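# Remove the cord tied around a flower bunch

## Task

Get the cord off the bunch of flowers without deforming any stem or squashing any bloom.

## Robot and tools

Robot: two arms, left_arm and right_arm, each ending in a two-finger gripper. The left arm's base sits near (+0.045, +0.310, +0.045) m and the right arm's near (-0.006, -0.319, +0.040) m, each turned only slightly about z. A two-camera stand is fixed behind the arms. Loose objects may get brief outside nudges.

Frames. Printed hand positions, velocities and move targets use the scene frame: origin at table-top height midway between the nominal bases, +z up, +x out over the table, left_arm toward +y (arm names do not match image sides). Offsets, however, run along the gripper's own Hand target axes. The fingers point along the gripper's +z and open and close along its y. end_effector_position is the spot between the pads, roughly 1 cm short of the fingertips. Reported pose may be off by a few cm, more at full reach.

The 14-number row. Every motion argument is one flat row of 14 numbers, each in [-1, 1], always covering both arms: dx, dy, dz, rx, ry, rz, opening for left_arm, then the same seven for right_arm. The first six per arm are an offset from that arm's Hand target as it stood when the action or move began, along the gripper's own axes; 1.0 equals 0.6 m of travel or 180 degrees of turn, and rx, ry, rz form one rotation vector. Offsets are not cumulative within an action (each row counts from the same start), but sending the same offset in a later call moves the arm again. Six zeros re-request the current Hand target. The opening is absolute, not an offset: +1 fully open (0.094 m), -1 shut. A 0 opening is a real command, so resend the present opening to leave a gripper alone.

execute_actions(actions, cameras): actions is a list of actions; each action is a table of up to 15 rows, one per 1/30 s step; a short table repeats its final row to fill 15 steps. Images come back only if actions is empty or cameras names them (["all"], a list of names, [] for none). Valid names: cam_high, cam_low, cam_left_wrist, cam_right_wrist. An unknown name voids the call.

move(target, speed, blend, opening_speed, grip_force, blocking, cameras): drives each gripper in a straight line toward target, either one 14-number row or a list of up to 15 rows; every row in a list is counted from the same starting Hand targets, not from the previous row. speed is the path's top speed in m/s, 0.002 to 2.9 (default 0.25), one value or one per target; turning is capped at twice that in rad/s. blend (m) rounds corners between listed targets; 0 stops at each. opening_speed sets how fast the commanded opening changes per second on the -1..+1 scale, at least 0.2; use it to close gently on fragile things. grip_force caps per-pad force in newtons, 10 to 50, one value or one per arm; it persists, and lower values close slowly. blocking=false returns after about 0.5 s while the move continues. A whole move is capped at 10 s. Paths do not avoid obstacles or the other arm, and grippers lag and can overshoot, more when fast or stretched. Avoid passing close to an arm's own base; route around it.

wait(seconds 0 to 10): lets time pass while arms hold their last command; returns early if a running move finishes. stop(): brakes the running move. zoom_image(camera, region [x0, y0, x1, y1] in pixels, max 504 by 504): enlarges part of that camera's newest image (images are 672x504). finished_scene(scene): ends the scene with the current scene number; call nothing else in that reply. The goal must hold with the robot let go.

Results. Each gives per-arm end_effector_position (m) and end_effector_quat_wxyz in the scene frame, Hand target (your last command after clipping; the next offsets start here), joint positions (last entry = finger opening in m), joint torques, joint velocities (may be summarized as within noise), grip_measured (opening on the command scale; reads up to about 2.5 mm wide when empty) and Tool commands. execute_actions results also list positions at some steps. move adds a move: line with the ending (done, off_target, moving, held, fault) and active limits: paced means the sent pose was clipped, held means a check withheld steps. done means within 10 mm and 2 degrees; neither done nor off_target tells you about contact.

Behaviour to expect. Orientation commands are clipped to 40 degrees from the measured one each step. Friction and weight can leave the gripper short, low or tilted, and tiny moves may go nowhere or sideways; check pose after each move and fix tilts, sending the remaining gap as an offset. An arm blocked by something keeps pushing until commanded back past the gripper. Squeeze rises about 1 N per 0.001 below first-touch reading, then jumps to the force limit near 20 N, so close slowly and not far past contact on the stems and blooms. To release, command well above grip_measured.

Avoid: hard contact or pressing between the two arms (including gripping the other's fingers), hitting fixed or heavy things, slamming, dropping or releasing moving parts, anything leaving the table, loads on the wrist-camera cables (touching counts as hand contact), and motor overheating from long stretched holds or pushing at unreachable poses (MOTOR HOT at 75 °C, fault fold at 90 °C). Joint ranges in rad: waist -2.618 to 3.054, shoulder 0 to 3.142, elbow 0 to 3.142 (straight 2.901), wrist pitch and yaw -1.571 to 1.571, wrist roll -2.094 to 2.094.

Each tool is called after "Request:" as name(argument=value, ...) on one line, values as JSON.

## Session

Request:
execute_actions(actions=[])

Scene clock: 0.00 s.
left_arm: end_effector_position=(+0.4296, +0.3002, +0.1167) grip_measured=+1.000 end_effector_quat_wxyz=(+0.547, +0.005, +0.837, +0.008) | right_arm: end_effector_position=(+0.3940, -0.3607, +0.1270) grip_measured=+1.000 end_effector_quat_wxyz=(+0.551, +0.071, +0.831, +0.004)
Joint positions: left_arm=[-0.033 1.541 0.345 0.782 -0.052 -0.003 0.094] | right_arm=[-0.077 1.539 0.43 0.707 -0.04 0.075 0.094]
Joint velocities: within noise
Joint torques (N m): no reading
Heat: left arm: 45 °C; right arm: 47 °C.
Hand target: left_arm +0.4344, +0.3000, +0.1272; +0.560, +0.004, +0.828, +0.007 | right_arm +0.3983, -0.3612, +0.1373; +0.564, +0.070, +0.823, +0.003
Tool commands: left_gripper/opening=+1.0 right_gripper/opening=+1.0
camera_calibration:
cam_left_wrist: T_world_to_cam=[[-0.00201389, -0.999983, 0.00547309, 0.297372], [-0.751, -0.00210149, -0.660299, 0.43622], [0.6603, -0.00544006, -0.750983, -0.112349], [0, 0, 0, 1]] pos_world=[0.402384, 0.297672, 0.202036]
cam_right_wrist: T_world_to_cam=[[-0.126819, -0.9895, -0.0693305, -0.302266], [-0.72652, 0.140246, -0.672681, 0.461879], [0.675341, -0.0349384, -0.736678, -0.0935771], [0, 0, 0, 1]] pos_world=[0.360428, -0.367138, 0.220805]

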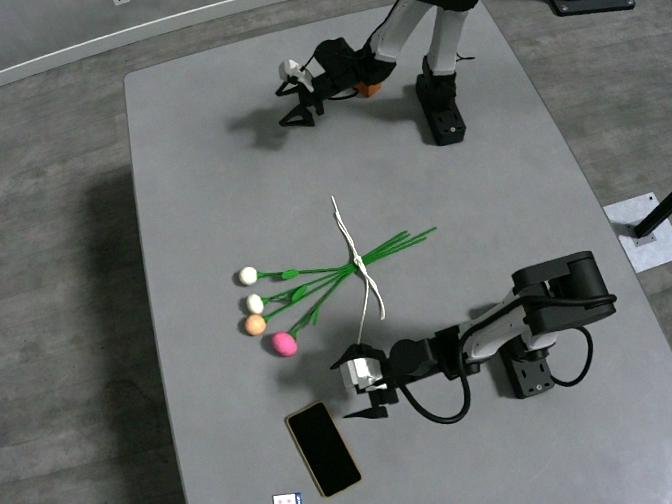

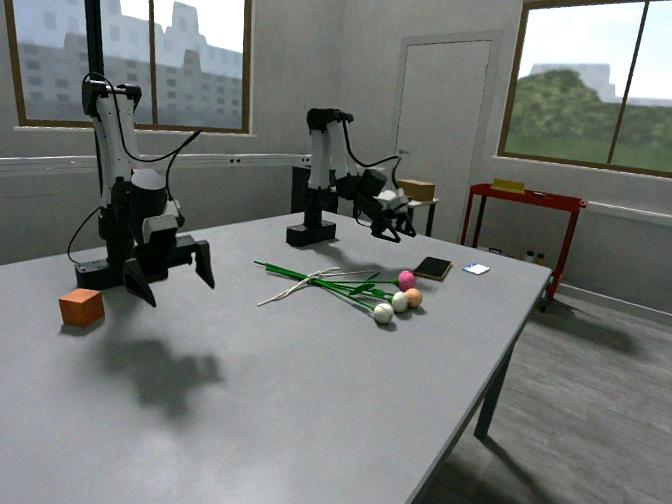

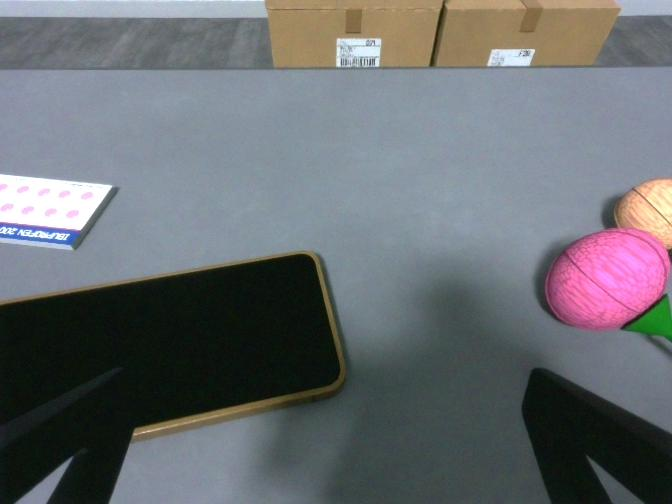

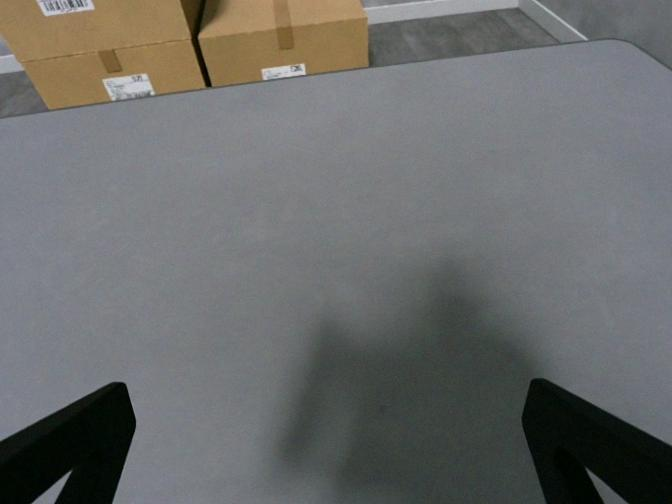

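Request:
zoom_image(camera="cam_high", region=[280, 180, 450, 350])

Request:
zoom_image(camera="cam_low", region=[240, 235, 440, 335])

Scaled by 2.965 from the camera's 672x504 image, which has a finer 960x720 frame.

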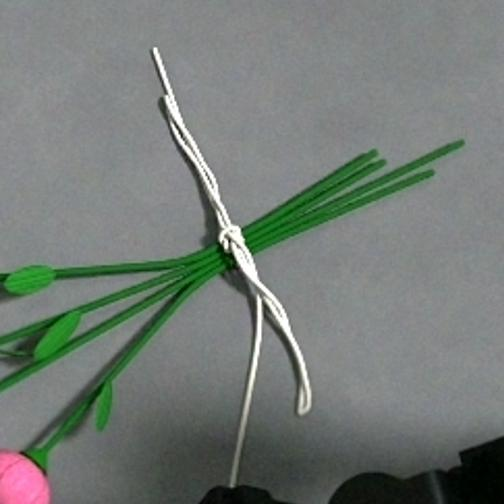

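Scaled by 2.520 from the camera's 672x504 image, which has a finer 960x720 frame.

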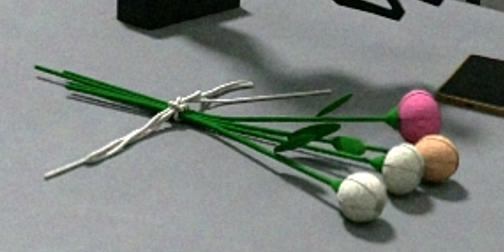

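Request:
move(target=[0.066,-0.15,-0.133,0.341,0.262,0.505,-0.2,0.127,0.399,-0.154,-0.274,0.319,-0.442,-0.2], speed=0.4, cameras=["all"])

Scene clock: 49.53 s.
left_arm: end_effector_position=(+0.3386, +0.2110, +0.1138) grip_measured=-0.198 end_effector_quat_wxyz=(-0.008, +0.788, +0.615, -0.004) | right_arm: end_effector_position=(+0.3069, -0.1107, +0.1146) grip_measured=-0.198 end_effector_quat_wxyz=(-0.007, -0.651, +0.759, +0.005)
Joint positions: left_arm=[-0.311 1.754 1.288 -1.122 -0.003 1.491 0.038] | right_arm=[0.627 1.997 1.635 -1.223 -0.008 -0.835 0.038]
Joint torques (N m): left_arm=[-0.2 -5.34 8.12 0.15 0.02 0.25] | right_arm=[0.24 -10.76 7.09 0.25 -0.04 -0.14]
Heat: left arm: 48 °C; right arm: 48 °C.
Hand target: left_arm +0.3457, +0.2100, +0.1186; -0.006, +0.793, +0.610, +0.006 | right_arm +0.3122, -0.1085, +0.1203; +0.000, -0.656, +0.755, +0.000
Off the commanded pose: left_arm 0.009 m, 1 deg | right_arm 0.008 m, 1 deg.
move: done
camera_calibration:
cam_left_wrist: T_world_to_cam=[[-0.974372, 0.222999, 0.0295155, 0.276362], [0.214105, 0.879166, 0.425707, -0.270538], [0.0689834, 0.421116, -0.90438, 0.0727531], [0, 0, 0, 1]] pos_world=[0.322184, 0.145582, 0.172809]
cam_right_wrist: T_world_to_cam=[[0.989525, -0.144353, 0.00185536, -0.323975], [-0.132029, -0.899702, 0.416058, -0.0672051], [-0.0583897, -0.411944, -0.909336, 0.168061], [0, 0, 0, 1]] pos_world=[0.321521, -0.0379996, 0.181386]

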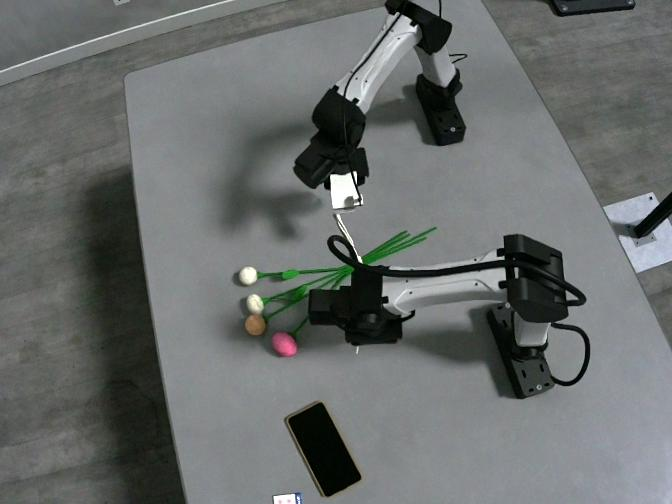

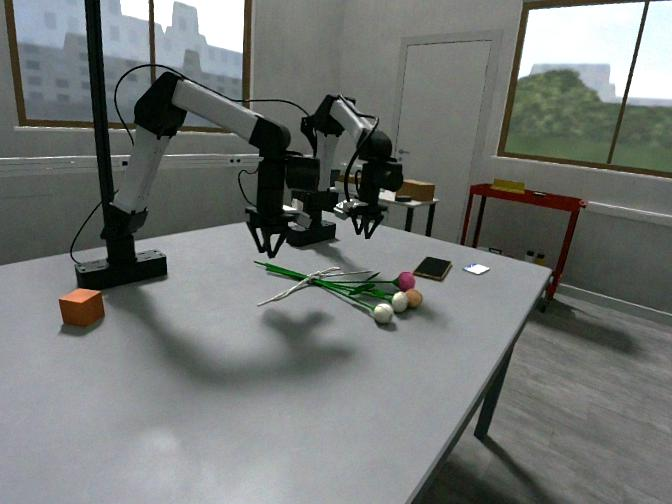

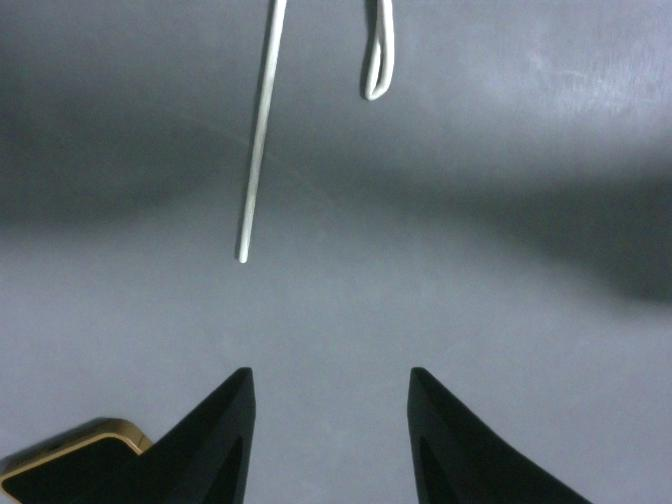

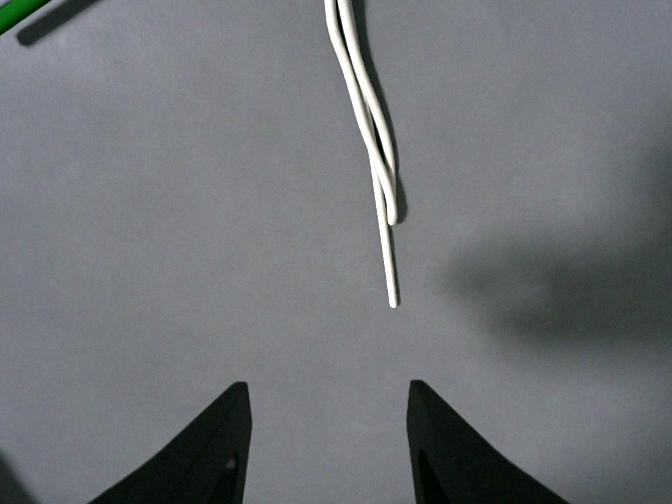

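Request:
move(target=[-0.003,0.054,0.123,0,0,0,-0.3,0.036,-0.054,0.125,0,0,0,-0.3], cameras=["cam_left_wrist","cam_right_wrist","cam_low"])

Scene clock: 69.37 s.
left_arm: end_effector_position=(+0.3727, +0.1998, +0.0450) grip_measured=-0.298 end_effector_quat_wxyz=(-0.008, +0.790, +0.613, -0.003) | right_arm: end_effector_position=(+0.3374, -0.1357, +0.0429) grip_measured=-0.297 end_effector_quat_wxyz=(-0.009, -0.651, +0.759, +0.004)
Joint positions: left_arm=[-0.311 1.968 1.28 -0.899 -0.004 1.496 0.033] | right_arm=[0.532 2.12 1.526 -0.997 -0.003 -0.931 0.033]
Joint torques (N m): left_arm=[0.28 -7.1 5.11 0.31 0.04 0.22] | right_arm=[0.16 -12.71 4.62 0.48 -0.1 -0.14]
Heat: left arm: 51 °C; right arm: 49 °C.
Hand target: left_arm +0.3767, +0.2012, +0.0447; -0.006, +0.793, +0.610, +0.006 | right_arm +0.3413, -0.1344, +0.0453; +0.000, -0.656, +0.755, +0.000
Off the commanded pose: left_arm 0.004 m, 1 deg | right_arm 0.005 m, 1 deg.
move: done
camera_calibration:
cam_left_wrist: T_world_to_cam=[[-0.973305, 0.227827, 0.0277936, 0.312927], [0.217639, 0.877697, 0.426944, -0.239689], [0.072875, 0.421596, -0.903851, 0.0113683], [0, 0, 0, 1]] pos_world=[0.35591, 0.134288, 0.103912]
cam_right_wrist: T_world_to_cam=[[0.989708, -0.143101, -0.000120561, -0.357443], [-0.129731, -0.897592, 0.421305, -0.0565367], [-0.0603976, -0.416953, -0.906919, 0.0942747], [0, 0, 0, 1]] pos_world=[0.352124, -0.0625893, 0.109276]
Images, in order (width x height): cam_low 672x504, cam_left_wrist 672x504, cam_right_wrist 672x504.

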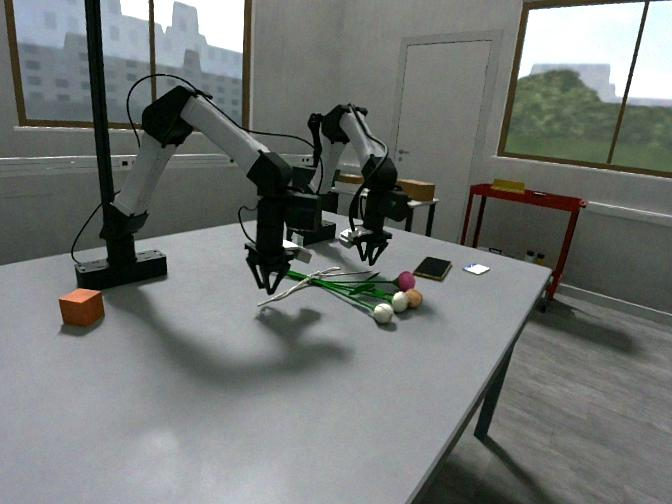

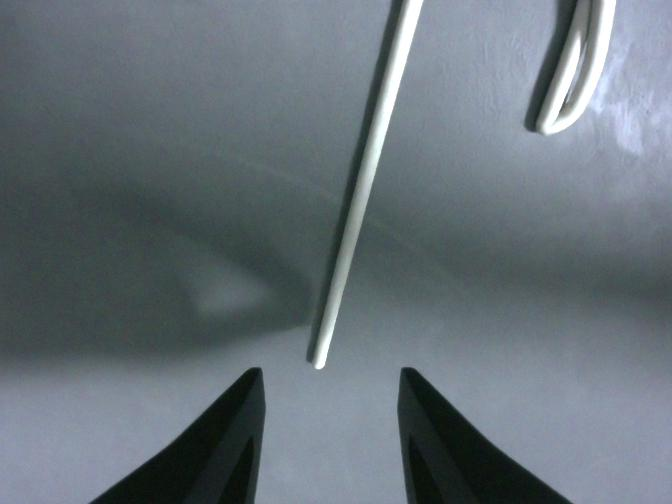

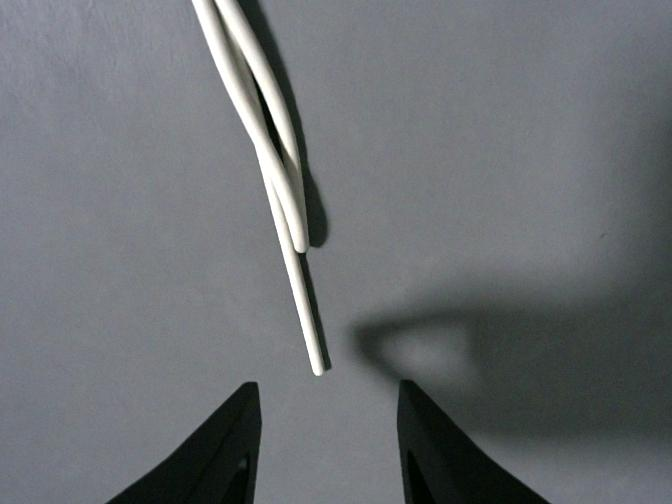

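Request:
move(target=[[0,0,0.053,0,0,0,-0.3,0.005,0.01,0.05,0,0,0,-0.3],[0,0,0.053,0,0,0,-1,0.005,0.01,0.05,0,0,0,-1]], speed=0.1, cameras=["cam_left_wrist","cam_right_wrist"])

Scene clock: 79.03 s.
left_arm: end_effector_position=(+0.3742, +0.1994, +0.0174) grip_measured=-0.959 end_effector_quat_wxyz=(-0.005, +0.790, +0.613, -0.001) | right_arm: end_effector_position=(+0.3336, -0.1378, +0.0167) grip_measured=-0.994 end_effector_quat_wxyz=(-0.004, -0.651, +0.759, +0.003)
Joint positions: left_arm=[-0.311 2.018 1.23 -0.792 -0.005 1.497 0.002] | right_arm=[0.532 2.134 1.435 -0.881 -0.003 -0.931 0]
Joint torques (N m): left_arm=[0.38 -6.64 4.34 0.42 0.07 0.21] | right_arm=[0.39 -11.75 4.15 0.52 -0.1 -0.12]
Heat: left arm: 49 °C; right arm: 51 °C.
Hand target: left_arm +0.3767, +0.2017, +0.0130; -0.006, +0.793, +0.610, +0.006 | right_arm +0.3350, -0.1365, +0.0154; +0.000, -0.656, +0.755, +0.000
Off the commanded pose: left_arm 0.006 m, 1 deg | right_arm 0.002 m, 1 deg.
move: done
camera_calibration:
cam_left_wrist: T_world_to_cam=[[-0.97311, 0.229354, 0.0212909, 0.314873], [0.216265, 0.877917, 0.42719, -0.227483], [0.0792861, 0.420307, -0.903911, -0.0156758], [0, 0, 0, 1]] pos_world=[0.356846, 0.134083, 0.0763051]
cam_right_wrist: T_world_to_cam=[[0.989709, -0.142775, 0.00950973, -0.354006], [-0.133814, -0.899951, 0.414949, -0.0466815], [-0.0506862, -0.411951, -0.909795, 0.0668933], [0, 0, 0, 1]] pos_world=[0.347507, -0.0649976, 0.0835961]
Images, in order (width x height): cam_left_wrist 672x504, cam_right_wrist 672x504.

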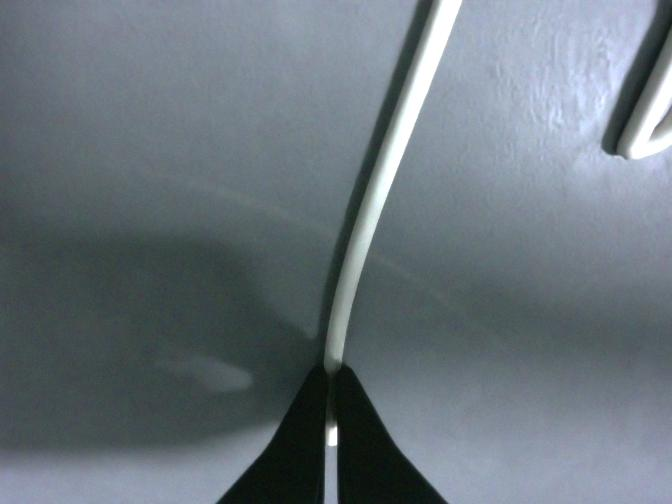

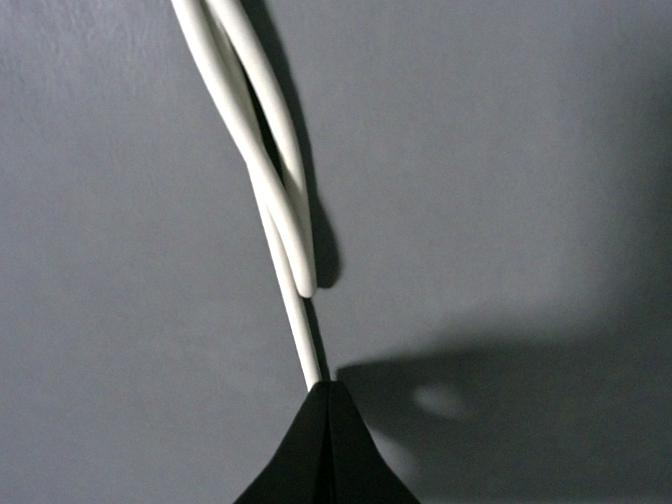

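Request:
move(target=[[0,0,0,0,0,0,-1,0,0.005,0,0,0,0,-0.5],[0,0,0,0,0,0,-1,0,0.005,0.017,0,0,0,-0.5],[0,0,0,0,0,0,-1,0,0.005,0.017,0,0,0,-1]], speed=0.06, cameras=["cam_right_wrist"])

Scene clock: 87.20 s.
left_arm: end_effector_position=(+0.3742, +0.1994, +0.0174) grip_measured=-0.959 end_effector_quat_wxyz=(-0.005, +0.790, +0.613, -0.001) | right_arm: end_effector_position=(+0.3338, -0.1376, +0.0110) grip_measured=-0.960 end_effector_quat_wxyz=(+0.002, -0.651, +0.759, +0.001)
Joint positions: left_arm=[-0.311 2.018 1.23 -0.792 -0.005 1.497 0.002] | right_arm=[0.532 2.135 1.411 -0.844 -0.003 -0.931 0.002]
Joint torques (N m): left_arm=[0.36 -6.6 4.36 0.43 0.06 0.2] | right_arm=[0.76 -10.88 3.71 0.58 -0.09 -0.07]
Heat: left arm: 49 °C; right arm: 52 °C.
Hand target: left_arm +0.3767, +0.2017, +0.0130; -0.006, +0.793, +0.610, +0.006 | right_arm +0.3320, -0.1361, +0.0051; +0.000, -0.656, +0.755, +0.000
Off the commanded pose: left_arm 0.006 m, 1 deg | right_arm 0.006 m, 1 deg.
move: done
camera_calibration:
cam_right_wrist: T_world_to_cam=[[0.989564, -0.142828, 0.0190439, -0.354276], [-0.138084, -0.902222, 0.408568, -0.0429824], [-0.0411731, -0.406934, -0.912529, 0.0594044], [0, 0, 0, 1]] pos_world=[0.34709, -0.0652064, 0.0785163]
Images, in order (width x height): cam_right_wrist 672x504.

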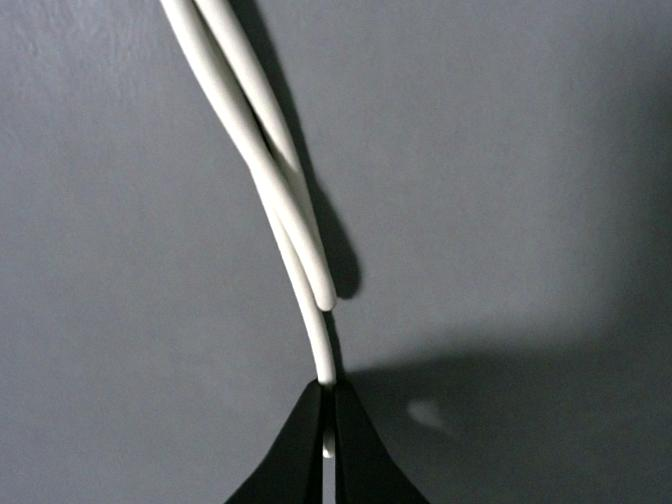

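Request:
move(target=[0.2,0,-0.02,0,0,0,-1,0.2,0,-0.03,0,0,0,-1], speed=0.05, cameras=["cam_high","cam_low","cam_left_wrist","cam_right_wrist"])

Request:
zoom_image(camera="cam_high", region=[230, 180, 450, 380])

Request:
zoom_image(camera="cam_low", region=[200, 215, 440, 335])

Scene clock: 103.23 s.
left_arm: end_effector_position=(+0.4004, +0.3143, +0.0244) grip_measured=-0.959 end_effector_quat_wxyz=(-0.005, +0.790, +0.613, -0.001) | right_arm: end_effector_position=(+0.3107, -0.2529, +0.0137) grip_measured=-0.960 end_effector_quat_wxyz=(-0.014, -0.653, +0.757, +0.011)
Joint positions: left_arm=[0.025 2.03 1.281 -0.829 -0.006 1.833 0.002] | right_arm=[0.246 1.959 1.151 -0.798 -0.006 -1.222 0.002]
Joint torques (N m): left_arm=[0.49 -6.71 7.28 0.13 0.06 0.21] | right_arm=[-0.29 -13.48 3.75 0.36 -0.07 -0.16]
Heat: left arm: 49 °C; right arm: 53 °C.
Hand target: left_arm +0.4075, +0.3175, +0.0270; -0.006, +0.793, +0.610, +0.006 | right_arm +0.3152, -0.2549, +0.0232; +0.000, -0.656, +0.755, +0.000
Off the commanded pose: left_arm 0.008 m, 1 deg | right_arm 0.011 m, 2 deg.
move: off_target (right_arm)
camera_calibration:
cam_left_wrist: T_world_to_cam=[[-0.973187, 0.229013, 0.0214529, 0.313966], [0.216174, 0.878771, 0.425476, -0.337037], [0.0785876, 0.418706, -0.904715, -0.0589868], [0, 0, 0, 1]] pos_world=[0.383042, 0.248974, 0.0832994]
cam_right_wrist: T_world_to_cam=[[0.990125, -0.139109, -0.017381, -0.346681], [-0.119175, -0.900496, 0.418215, -0.156859], [-0.0738288, -0.412014, -0.908182, 0.0227766], [0, 0, 0, 1]] pos_world=[0.326245, -0.180093, 0.0802604]

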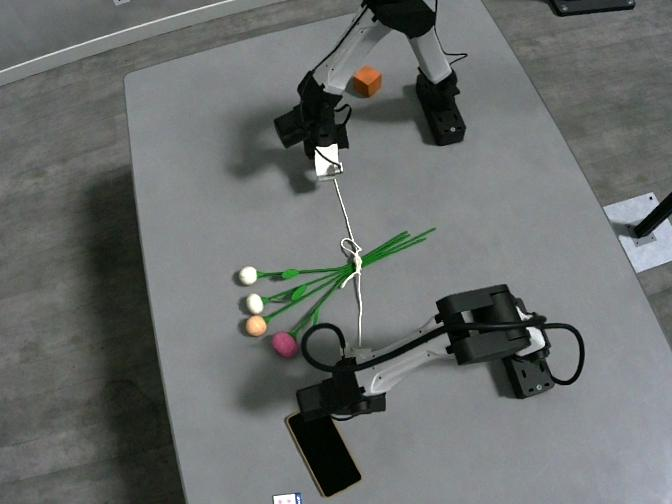

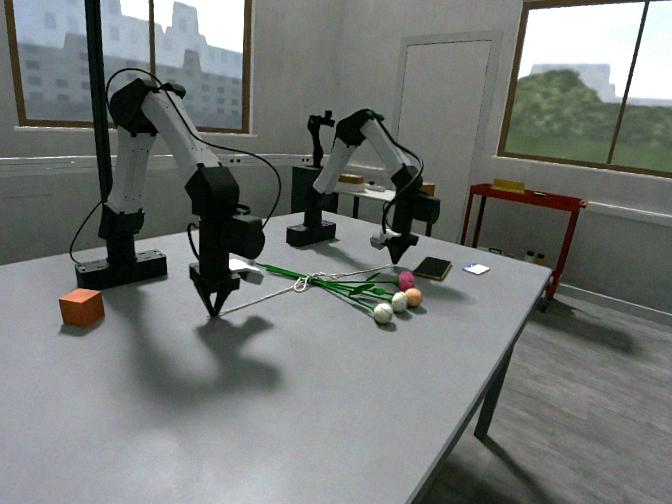

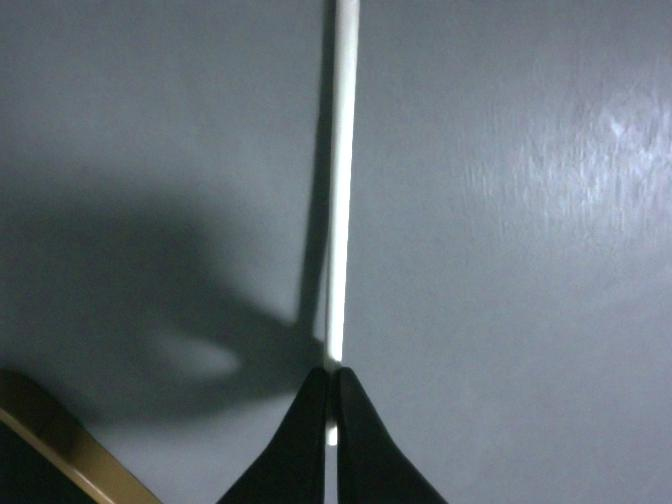

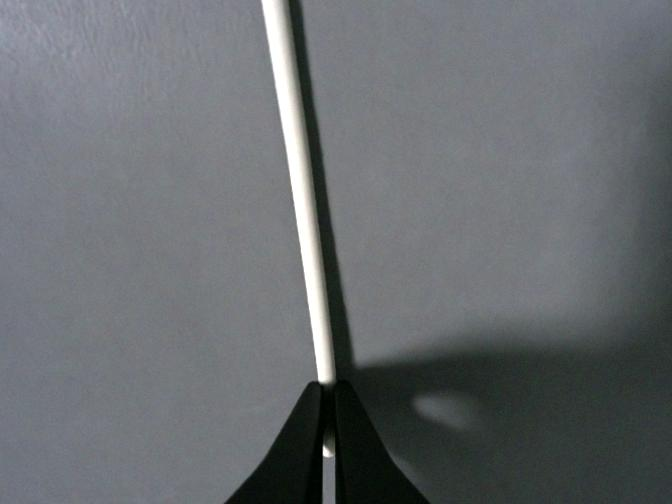

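Scaled by 2.291 from the camera's 672x504 image, which has a finer 960x720 frame.

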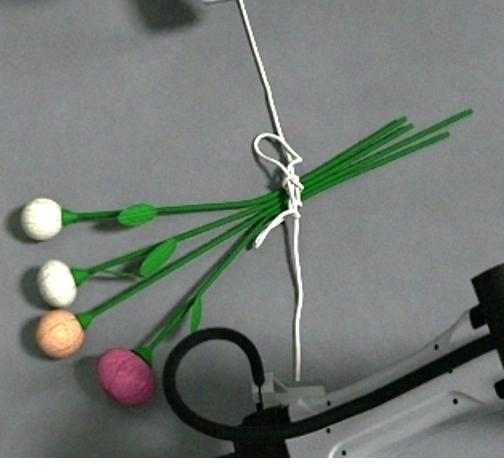

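Scaled by 2.100 from the camera's 672x504 image, which has a finer 960x720 frame.

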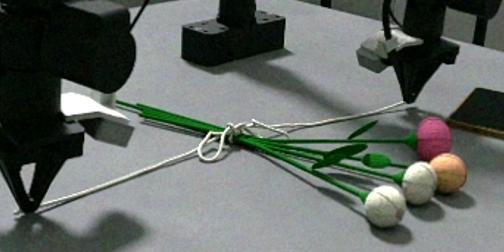

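Request:
move(target=[0.11,-0.12,-0.02,0,0,0,-1,0.14,0,-0.01,0,0,0,-1], speed=0.05, cameras=["cam_high","cam_low"])

Request:
zoom_image(camera="cam_high", region=[230, 180, 450, 380])

Request:
zoom_image(camera="cam_low", region=[200, 215, 440, 335])

Scene clock: 112.77 s.
left_arm: end_effector_position=(+0.3500, +0.3953, +0.0282) grip_measured=-0.959 end_effector_quat_wxyz=(-0.011, +0.790, +0.613, -0.018) | right_arm: end_effector_position=(+0.3006, -0.3352, +0.0208) grip_measured=-0.960 end_effector_quat_wxyz=(-0.010, -0.653, +0.757, +0.013)
Joint positions: left_arm=[0.285 1.923 1.14 -0.829 -0.007 2.092 0.002] | right_arm=[-0.012 1.888 1.082 -0.797 -0.006 -1.48 0.002]
Joint torques (N m): left_arm=[0.46 -9.87 4.3 0.23 0.08 0.24] | right_arm=[-0.29 -12.68 3.78 0.35 -0.07 -0.15]
Heat: left arm: 50 °C; right arm: 54 °C.
Hand target: left_arm +0.3548, +0.3996, +0.0402; -0.006, +0.793, +0.610, +0.006 | right_arm +0.3037, -0.3381, +0.0292; +0.000, -0.656, +0.755, +0.000
Off the commanded pose: left_arm 0.014 m, 3 deg | right_arm 0.009 m, 2 deg.
joint sent to its limit (left arm) — joint 6 (wrist roll), upper limit. The joint targets still meet the commanded pose.
move: off_target (left_arm)
Images, in order (width x height): cam_high 672x504, cam_low 672x504.

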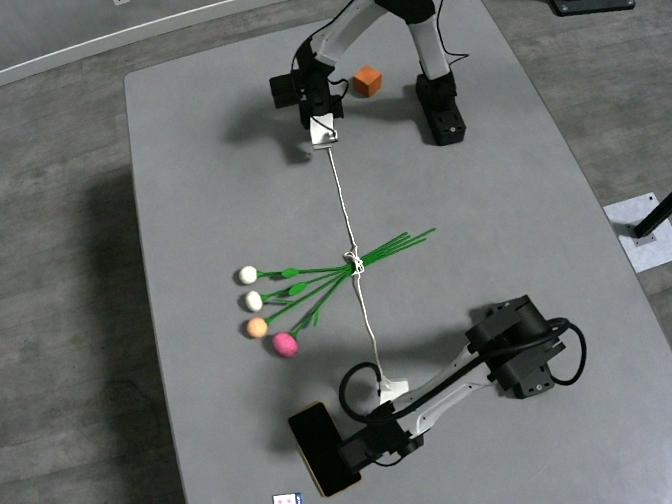

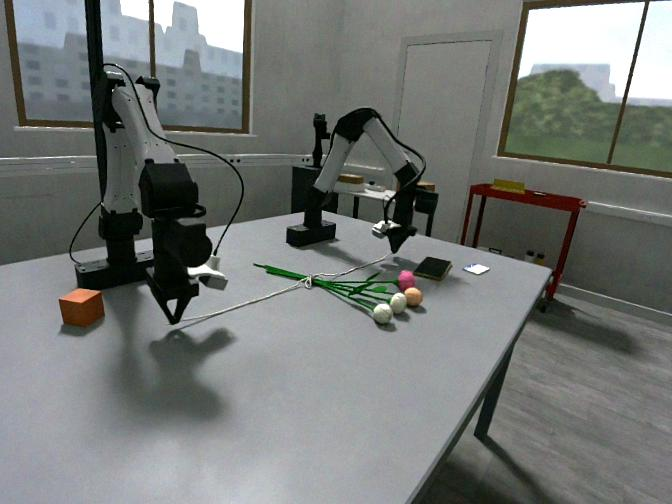

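Scaled by 2.291 from the camera's 672x504 image, which has a finer 960x720 frame.

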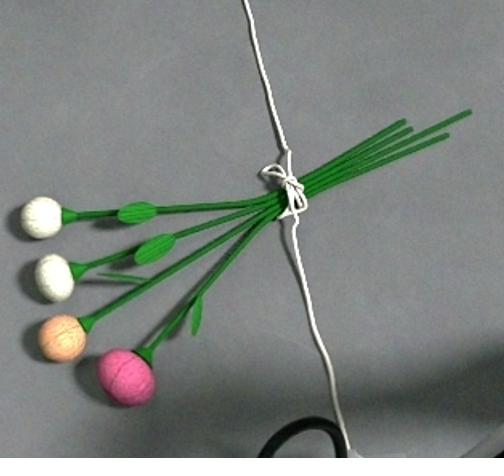

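Scaled by 2.100 from the camera's 672x504 image, which has a finer 960x720 frame.

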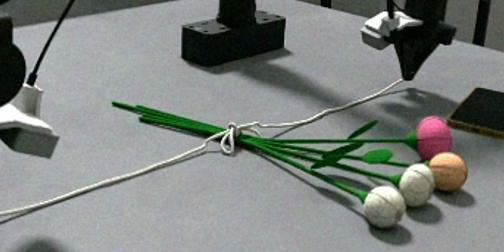

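Request:
move(target=[0.11,-0.073,-0.01,0,0,-0.22,-1,0.14,0,-0.01,0,0,0,-1], speed=0.05, cameras=["cam_high","cam_low"])

Request:
zoom_image(camera="cam_high", region=[230, 180, 450, 380])

Request:
zoom_image(camera="cam_low", region=[240, 235, 440, 335])

Scene clock: 129.20 s.
left_arm: end_effector_position=(+0.3182, +0.4645, +0.0299) grip_measured=-0.959 end_effector_quat_wxyz=(-0.015, +0.544, +0.839, -0.020) | right_arm: end_effector_position=(+0.2829, -0.4146, +0.0223) grip_measured=-0.960 end_effector_quat_wxyz=(-0.008, -0.654, +0.757, +0.019)
Joint positions: left_arm=[0.527 1.918 1.14 -0.842 -0.007 1.662 0.002] | right_arm=[-0.279 1.883 1.082 -0.81 -0.006 -1.748 0.002]
Joint torques (N m): left_arm=[0.73 -9.29 7.5 0.08 0.1 0.1] | right_arm=[-0.46 -11.74 6.17 0.13 -0.08 -0.17]
Heat: left arm: 55 °C; right arm: 56 °C.
Hand target: left_arm +0.3294, +0.4744, +0.0475; -0.004, +0.539, +0.842, +0.007 | right_arm +0.2920, -0.4213, +0.0353; +0.000, -0.656, +0.755, +0.000
Off the commanded pose: left_arm 0.023 m, 3 deg | right_arm 0.017 m, 2 deg.
move: off_target (left_arm, right_arm)
Images, in order (width x height): cam_high 672x504, cam_low 672x504.

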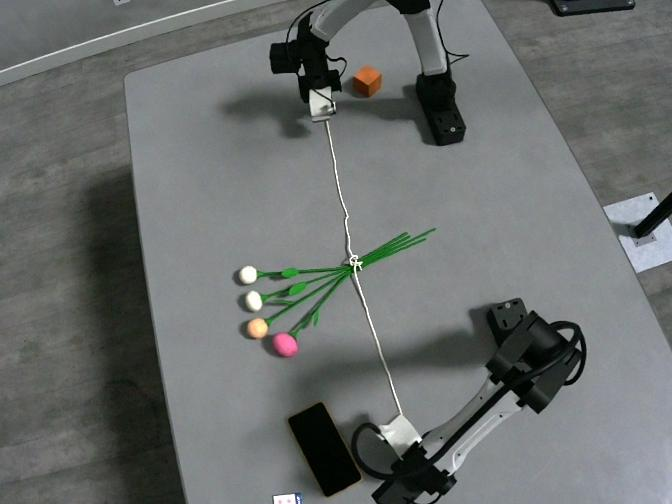

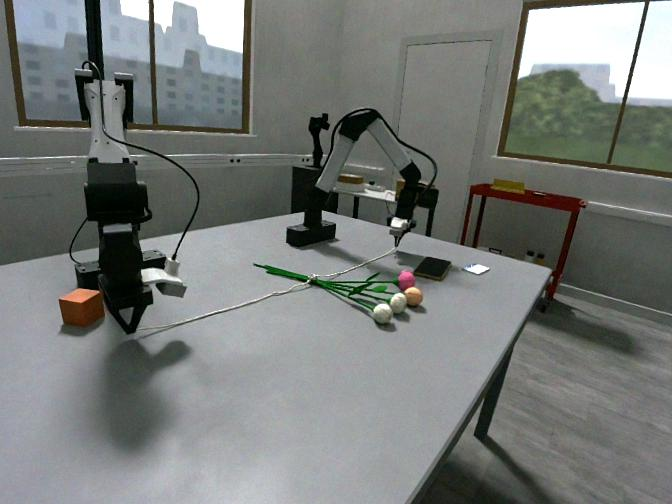

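Scaled by 2.291 from the camera's 672x504 image, which has a finer 960x720 frame.

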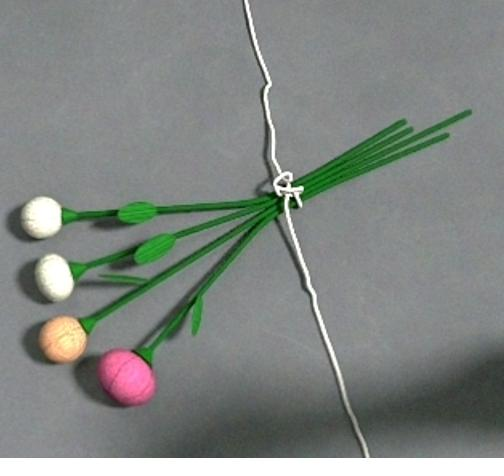

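Scaled by 2.520 from the camera's 672x504 image, which has a finer 960x720 frame.

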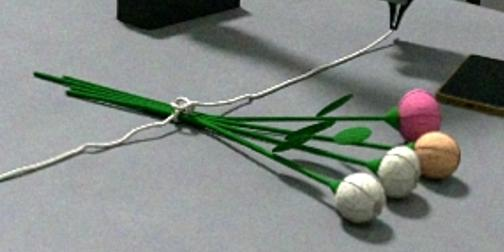

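Request:
move(target=[0.07,0,0.01,0,0,0,-1,0.07,0,0.01,0,0,0,-1], speed=0.04, cameras=["cam_high","cam_low"])

Request:
zoom_image(camera="cam_high", region=[300, 210, 420, 310])

Request:
zoom_image(camera="cam_low", region=[240, 235, 440, 335])

Scene clock: 138.43 s.
left_arm: end_effector_position=(+0.3033, +0.5034, +0.0350) grip_measured=-0.959 end_effector_quat_wxyz=(-0.008, +0.536, +0.844, -0.011) | right_arm: end_effector_position=(+0.2792, -0.4563, +0.0251) grip_measured=-0.960 end_effector_quat_wxyz=(-0.001, -0.653, +0.757, +0.010)
Joint positions: left_arm=[0.655 1.918 1.164 -0.843 -0.007 1.772 0.002] | right_arm=[-0.407 1.901 1.12 -0.81 -0.006 -1.875 0.002]
Joint torques (N m): left_arm=[0.53 -7.01 7.23 0.24 0.11 0.26] | right_arm=[-0.32 -9.01 6.19 0.26 -0.08 -0.17]
Heat: left arm: 56 °C; right arm: 56 °C.
Hand target: left_arm +0.3118, +0.5128, +0.0422; -0.004, +0.539, +0.842, +0.007 | right_arm +0.2863, -0.4628, +0.0293; +0.000, -0.656, +0.754, +0.000
Off the commanded pose: left_arm 0.014 m, 2 deg | right_arm 0.010 m, 1 deg.
move: off_target (left_arm)
Images, in order (width x height): cam_high 672x504, cam_low 672x504.

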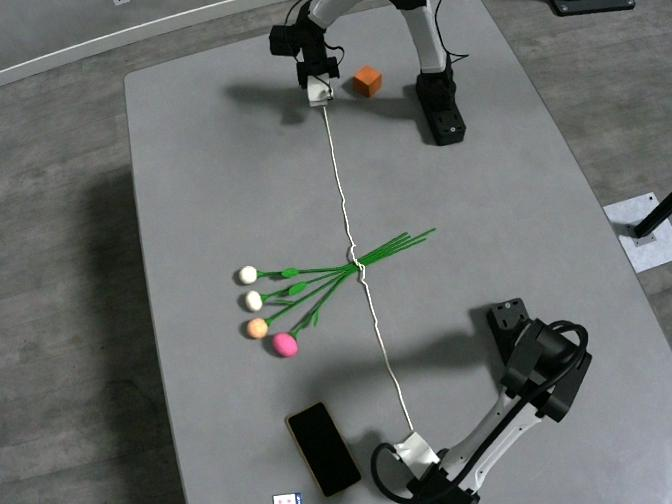

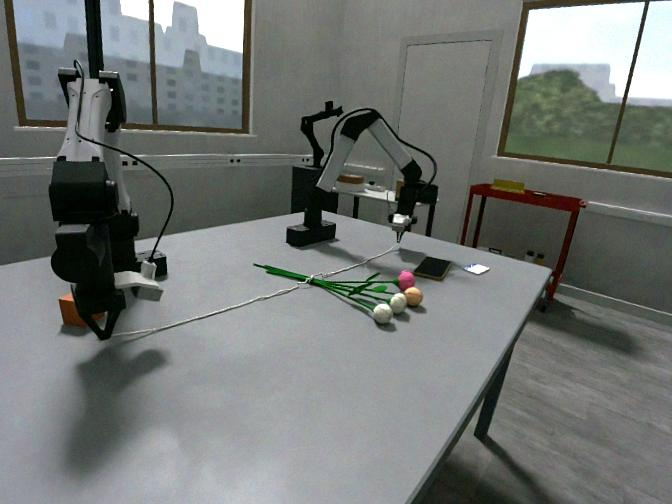

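Scaled by 4.200 from the camera's 672x504 image, which has a finer 960x720 frame.

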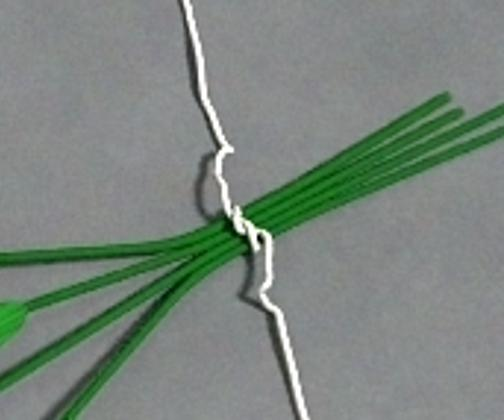

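Scaled by 2.520 from the camera's 672x504 image, which has a finer 960x720 frame.

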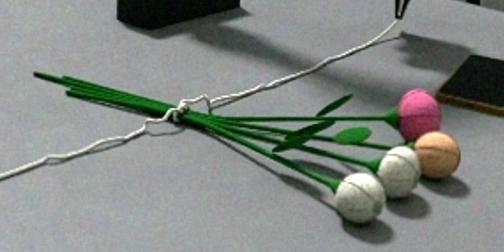

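Request:
move(target=[[0,0,0.04,0,0,0,-1,-0.02,0,0.03,0,0,0,-1],[0,0,0.04,0,0,0,-0.5,-0.02,0,0.03,0,0,0,-0.5],[0,0,-0.08,0,0,0,-0.5,-0.02,0,-0.07,0,0,0,-0.5],[0,0,-0.08,0,0,0,-0.5,-0.557,0.031,-0.04,0,0,0,-0.5]], speed=[0.06,0.06,0.1,0.25], cameras=["cam_high","cam_right_wrist"])

Scene clock: 164.47 s.
left_arm: end_effector_position=(+0.3048, +0.5045, +0.0720) grip_measured=-0.502 end_effector_quat_wxyz=(-0.011, +0.537, +0.843, -0.020) | right_arm: end_effector_position=(+0.3070, -0.1307, +0.0483) grip_measured=-0.502 end_effector_quat_wxyz=(+0.006, +0.663, -0.749, -0.003)
Joint positions: left_arm=[0.655 1.88 1.273 -1.009 -0.007 1.774 0.023] | right_arm=[0.584 2.021 1.396 -0.959 -0.003 -0.91 0.023]
Joint torques (N m): left_arm=[0.32 -9.55 7.45 0.06 0.12 0.19] | right_arm=[-0.31 -10.58 6.71 0.25 -0.09 0.12]
Heat: left arm: 56 °C; right arm: 54 °C.
Hand target: left_arm +0.3117, +0.5119, +0.0901; -0.004, +0.539, +0.842, +0.007 | right_arm +0.3141, -0.1293, +0.0531; +0.000, -0.656, +0.755, +0.000
Off the commanded pose: left_arm 0.021 m, 3 deg | right_arm 0.009 m, 1 deg.
move: off_target (left_arm)
camera_calibration:
cam_right_wrist: T_world_to_cam=[[0.993555, -0.113192, 0.00607862, -0.3241], [-0.105359, -0.902354, 0.417919, -0.0660708], [-0.04182, -0.415865, -0.908464, 0.0939008], [0, 0, 0, 1]] pos_world=[0.318976, -0.0572547, 0.114888]
Images, in order (width x height): cam_high 672x504, cam_right_wrist 672x504.

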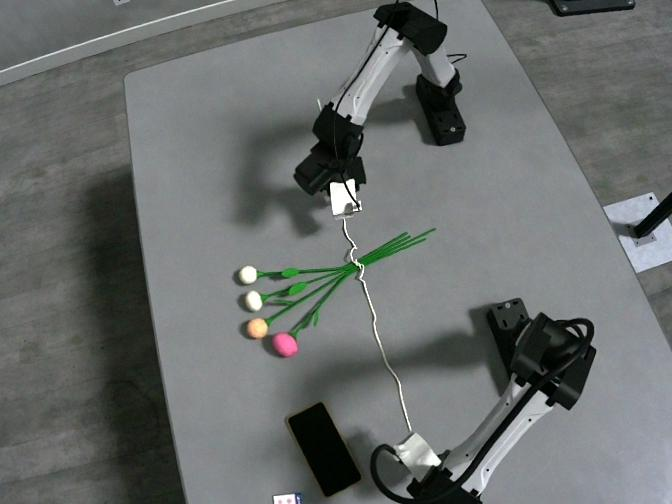

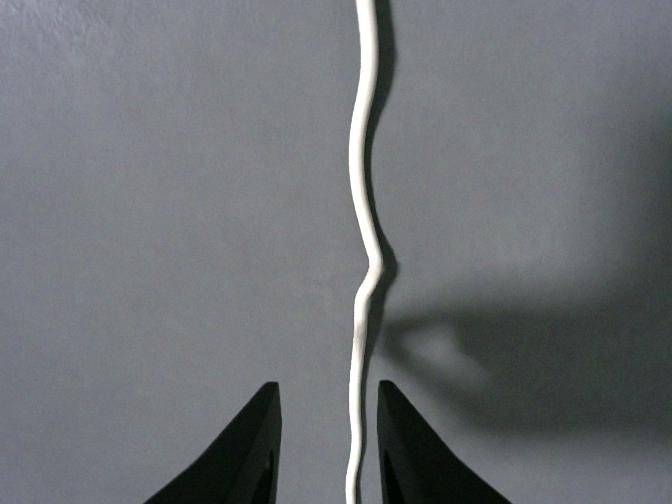

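Request:
move(target=[[0,0,0,0,0,0,-0.5,0,-0.01,0.08,0,0,0,-0.5],[0,0,0,0,0,0,-0.5,0,-0.01,0.08,0,0,0,-1],[0,0,0,0,0,0,-0.5,0.57,-0.01,0.04,0,0,0,-1]], speed=[0.08,0.08,0.09], cameras=["cam_high","cam_low","cam_right_wrist"])

Request:
zoom_image(camera="cam_high", region=[230, 180, 450, 380])

Scene clock: 176.77 s.
left_arm: end_effector_position=(+0.3048, +0.5045, +0.0720) grip_measured=-0.502 end_effector_quat_wxyz=(-0.011, +0.537, +0.843, -0.020) | right_arm: end_effector_position=(+0.2678, -0.4633, +0.0251) grip_measured=-0.953 end_effector_quat_wxyz=(+0.002, -0.652, +0.758, +0.006)
Joint positions: left_arm=[0.655 1.88 1.273 -1.009 -0.007 1.774 0.023] | right_arm=[-0.445 1.869 1.077 -0.788 -0.008 -1.911 0.002]
Joint torques (N m): left_arm=[0.32 -9.57 7.42 0.08 0.12 0.17] | right_arm=[-0.18 -8.66 6.19 0.18 -0.07 -0.17]
Heat: left arm: 58 °C; right arm: 53 °C.
Hand target: left_arm +0.3117, +0.5119, +0.0901; -0.004, +0.539, +0.842, +0.007 | right_arm +0.2727, -0.4689, +0.0293; +0.000, -0.656, +0.755, +0.000
Off the commanded pose: left_arm 0.021 m, 3 deg | right_arm 0.008 m, 1 deg.
move: off_target (left_arm)
camera_calibration:
cam_right_wrist: T_world_to_cam=[[0.989983, -0.140717, 0.0115477, -0.334717], [-0.133388, -0.905335, 0.403207, -0.3542], [-0.0462835, -0.400708, -0.915036, -0.0587573], [0, 0, 0, 1]] pos_world=[0.281398, -0.391315, 0.092916]
Images, in order (width x height): cam_high 672x504, cam_low 672x504, cam_right_wrist 672x504.

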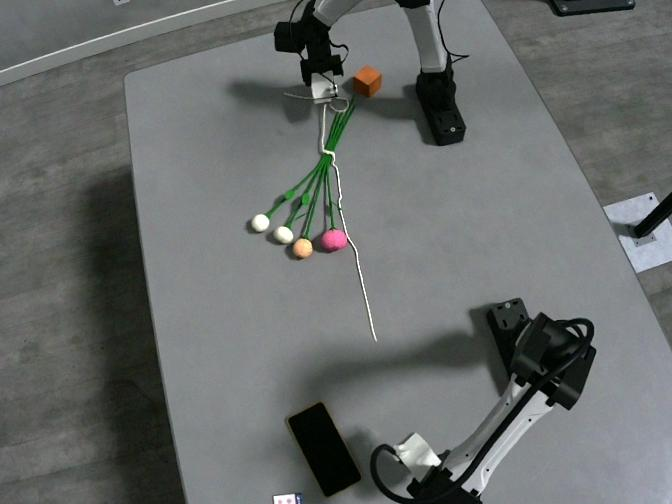

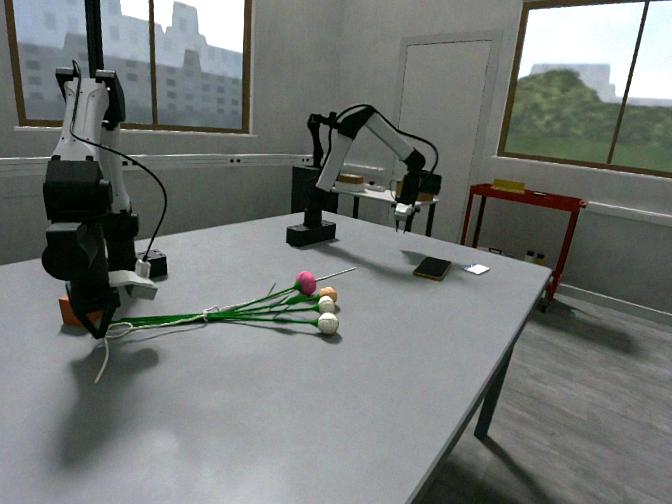

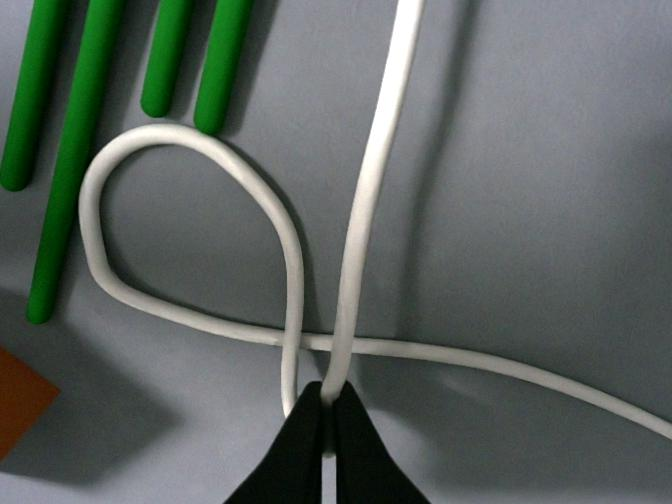

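Scaled by 2.291 from the camera's 672x504 image, which has a finer 960x720 frame.

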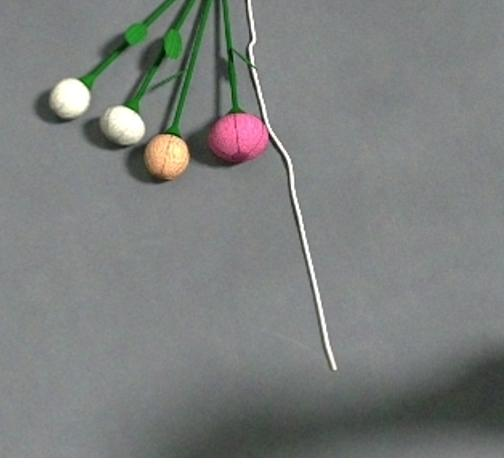

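Request:
move(target=[-1,-0.484,-0.03,0,0,0.139,-0.3,0,0,0,0,0,0,-1], speed=0.3, cameras=["cam_high","cam_left_wrist"])

Scene clock: 200.23 s.
left_arm: end_effector_position=(+0.2950, -0.1535, +0.0939) grip_measured=-0.302 end_effector_quat_wxyz=(+0.047, +0.712, +0.700, -0.009) | right_arm: end_effector_position=(+0.2678, -0.4633, +0.0251) grip_measured=-0.953 end_effector_quat_wxyz=(+0.002, -0.653, +0.758, +0.006)
Joint positions: left_arm=[-1.064 2.745 2.829 -1.559 -0.009 0.51 0.033] | right_arm=[-0.445 1.869 1.077 -0.789 -0.008 -1.912 0.002]
Joint torques (N m): left_arm=[0.61 -10.85 8.14 0.36 0.14 0.03] | right_arm=[-0.13 -8.65 6.2 0.18 -0.07 -0.17]
Heat: left arm: 60 °C; right arm: 52 °C.
Hand target: left_arm +0.2990, -0.1547, +0.0968; -0.006, +0.709, +0.705, +0.007 | right_arm +0.2726, -0.4689, +0.0293; +0.000, -0.656, +0.755, +0.000
Off the commanded pose: left_arm 0.005 m, 6 deg | right_arm 0.009 m, 1 deg.
joint sent to its limit (left arm) — joint 4 (wrist pitch), lower limit. The joint targets are off in orientation, not in position.
move: off_target (left_arm)
camera_calibration:
cam_left_wrist: T_world_to_cam=[[-0.999192, -0.00381331, -0.0400108, 0.294762], [-0.0175175, 0.93728, 0.348136, 0.152437], [0.0361738, 0.348556, -0.93659, 0.212765], [0, 0, 0, 1]] pos_world=[0.289498, -0.215912, 0.157998]
Images, in order (width x height): cam_high 672x504, cam_left_wrist 672x504.

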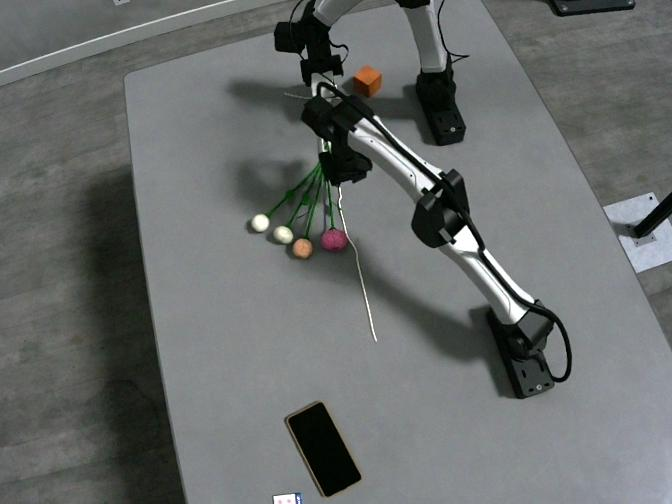

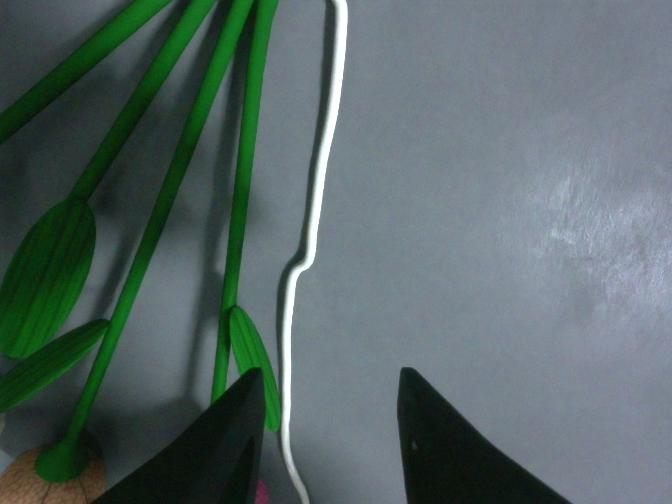

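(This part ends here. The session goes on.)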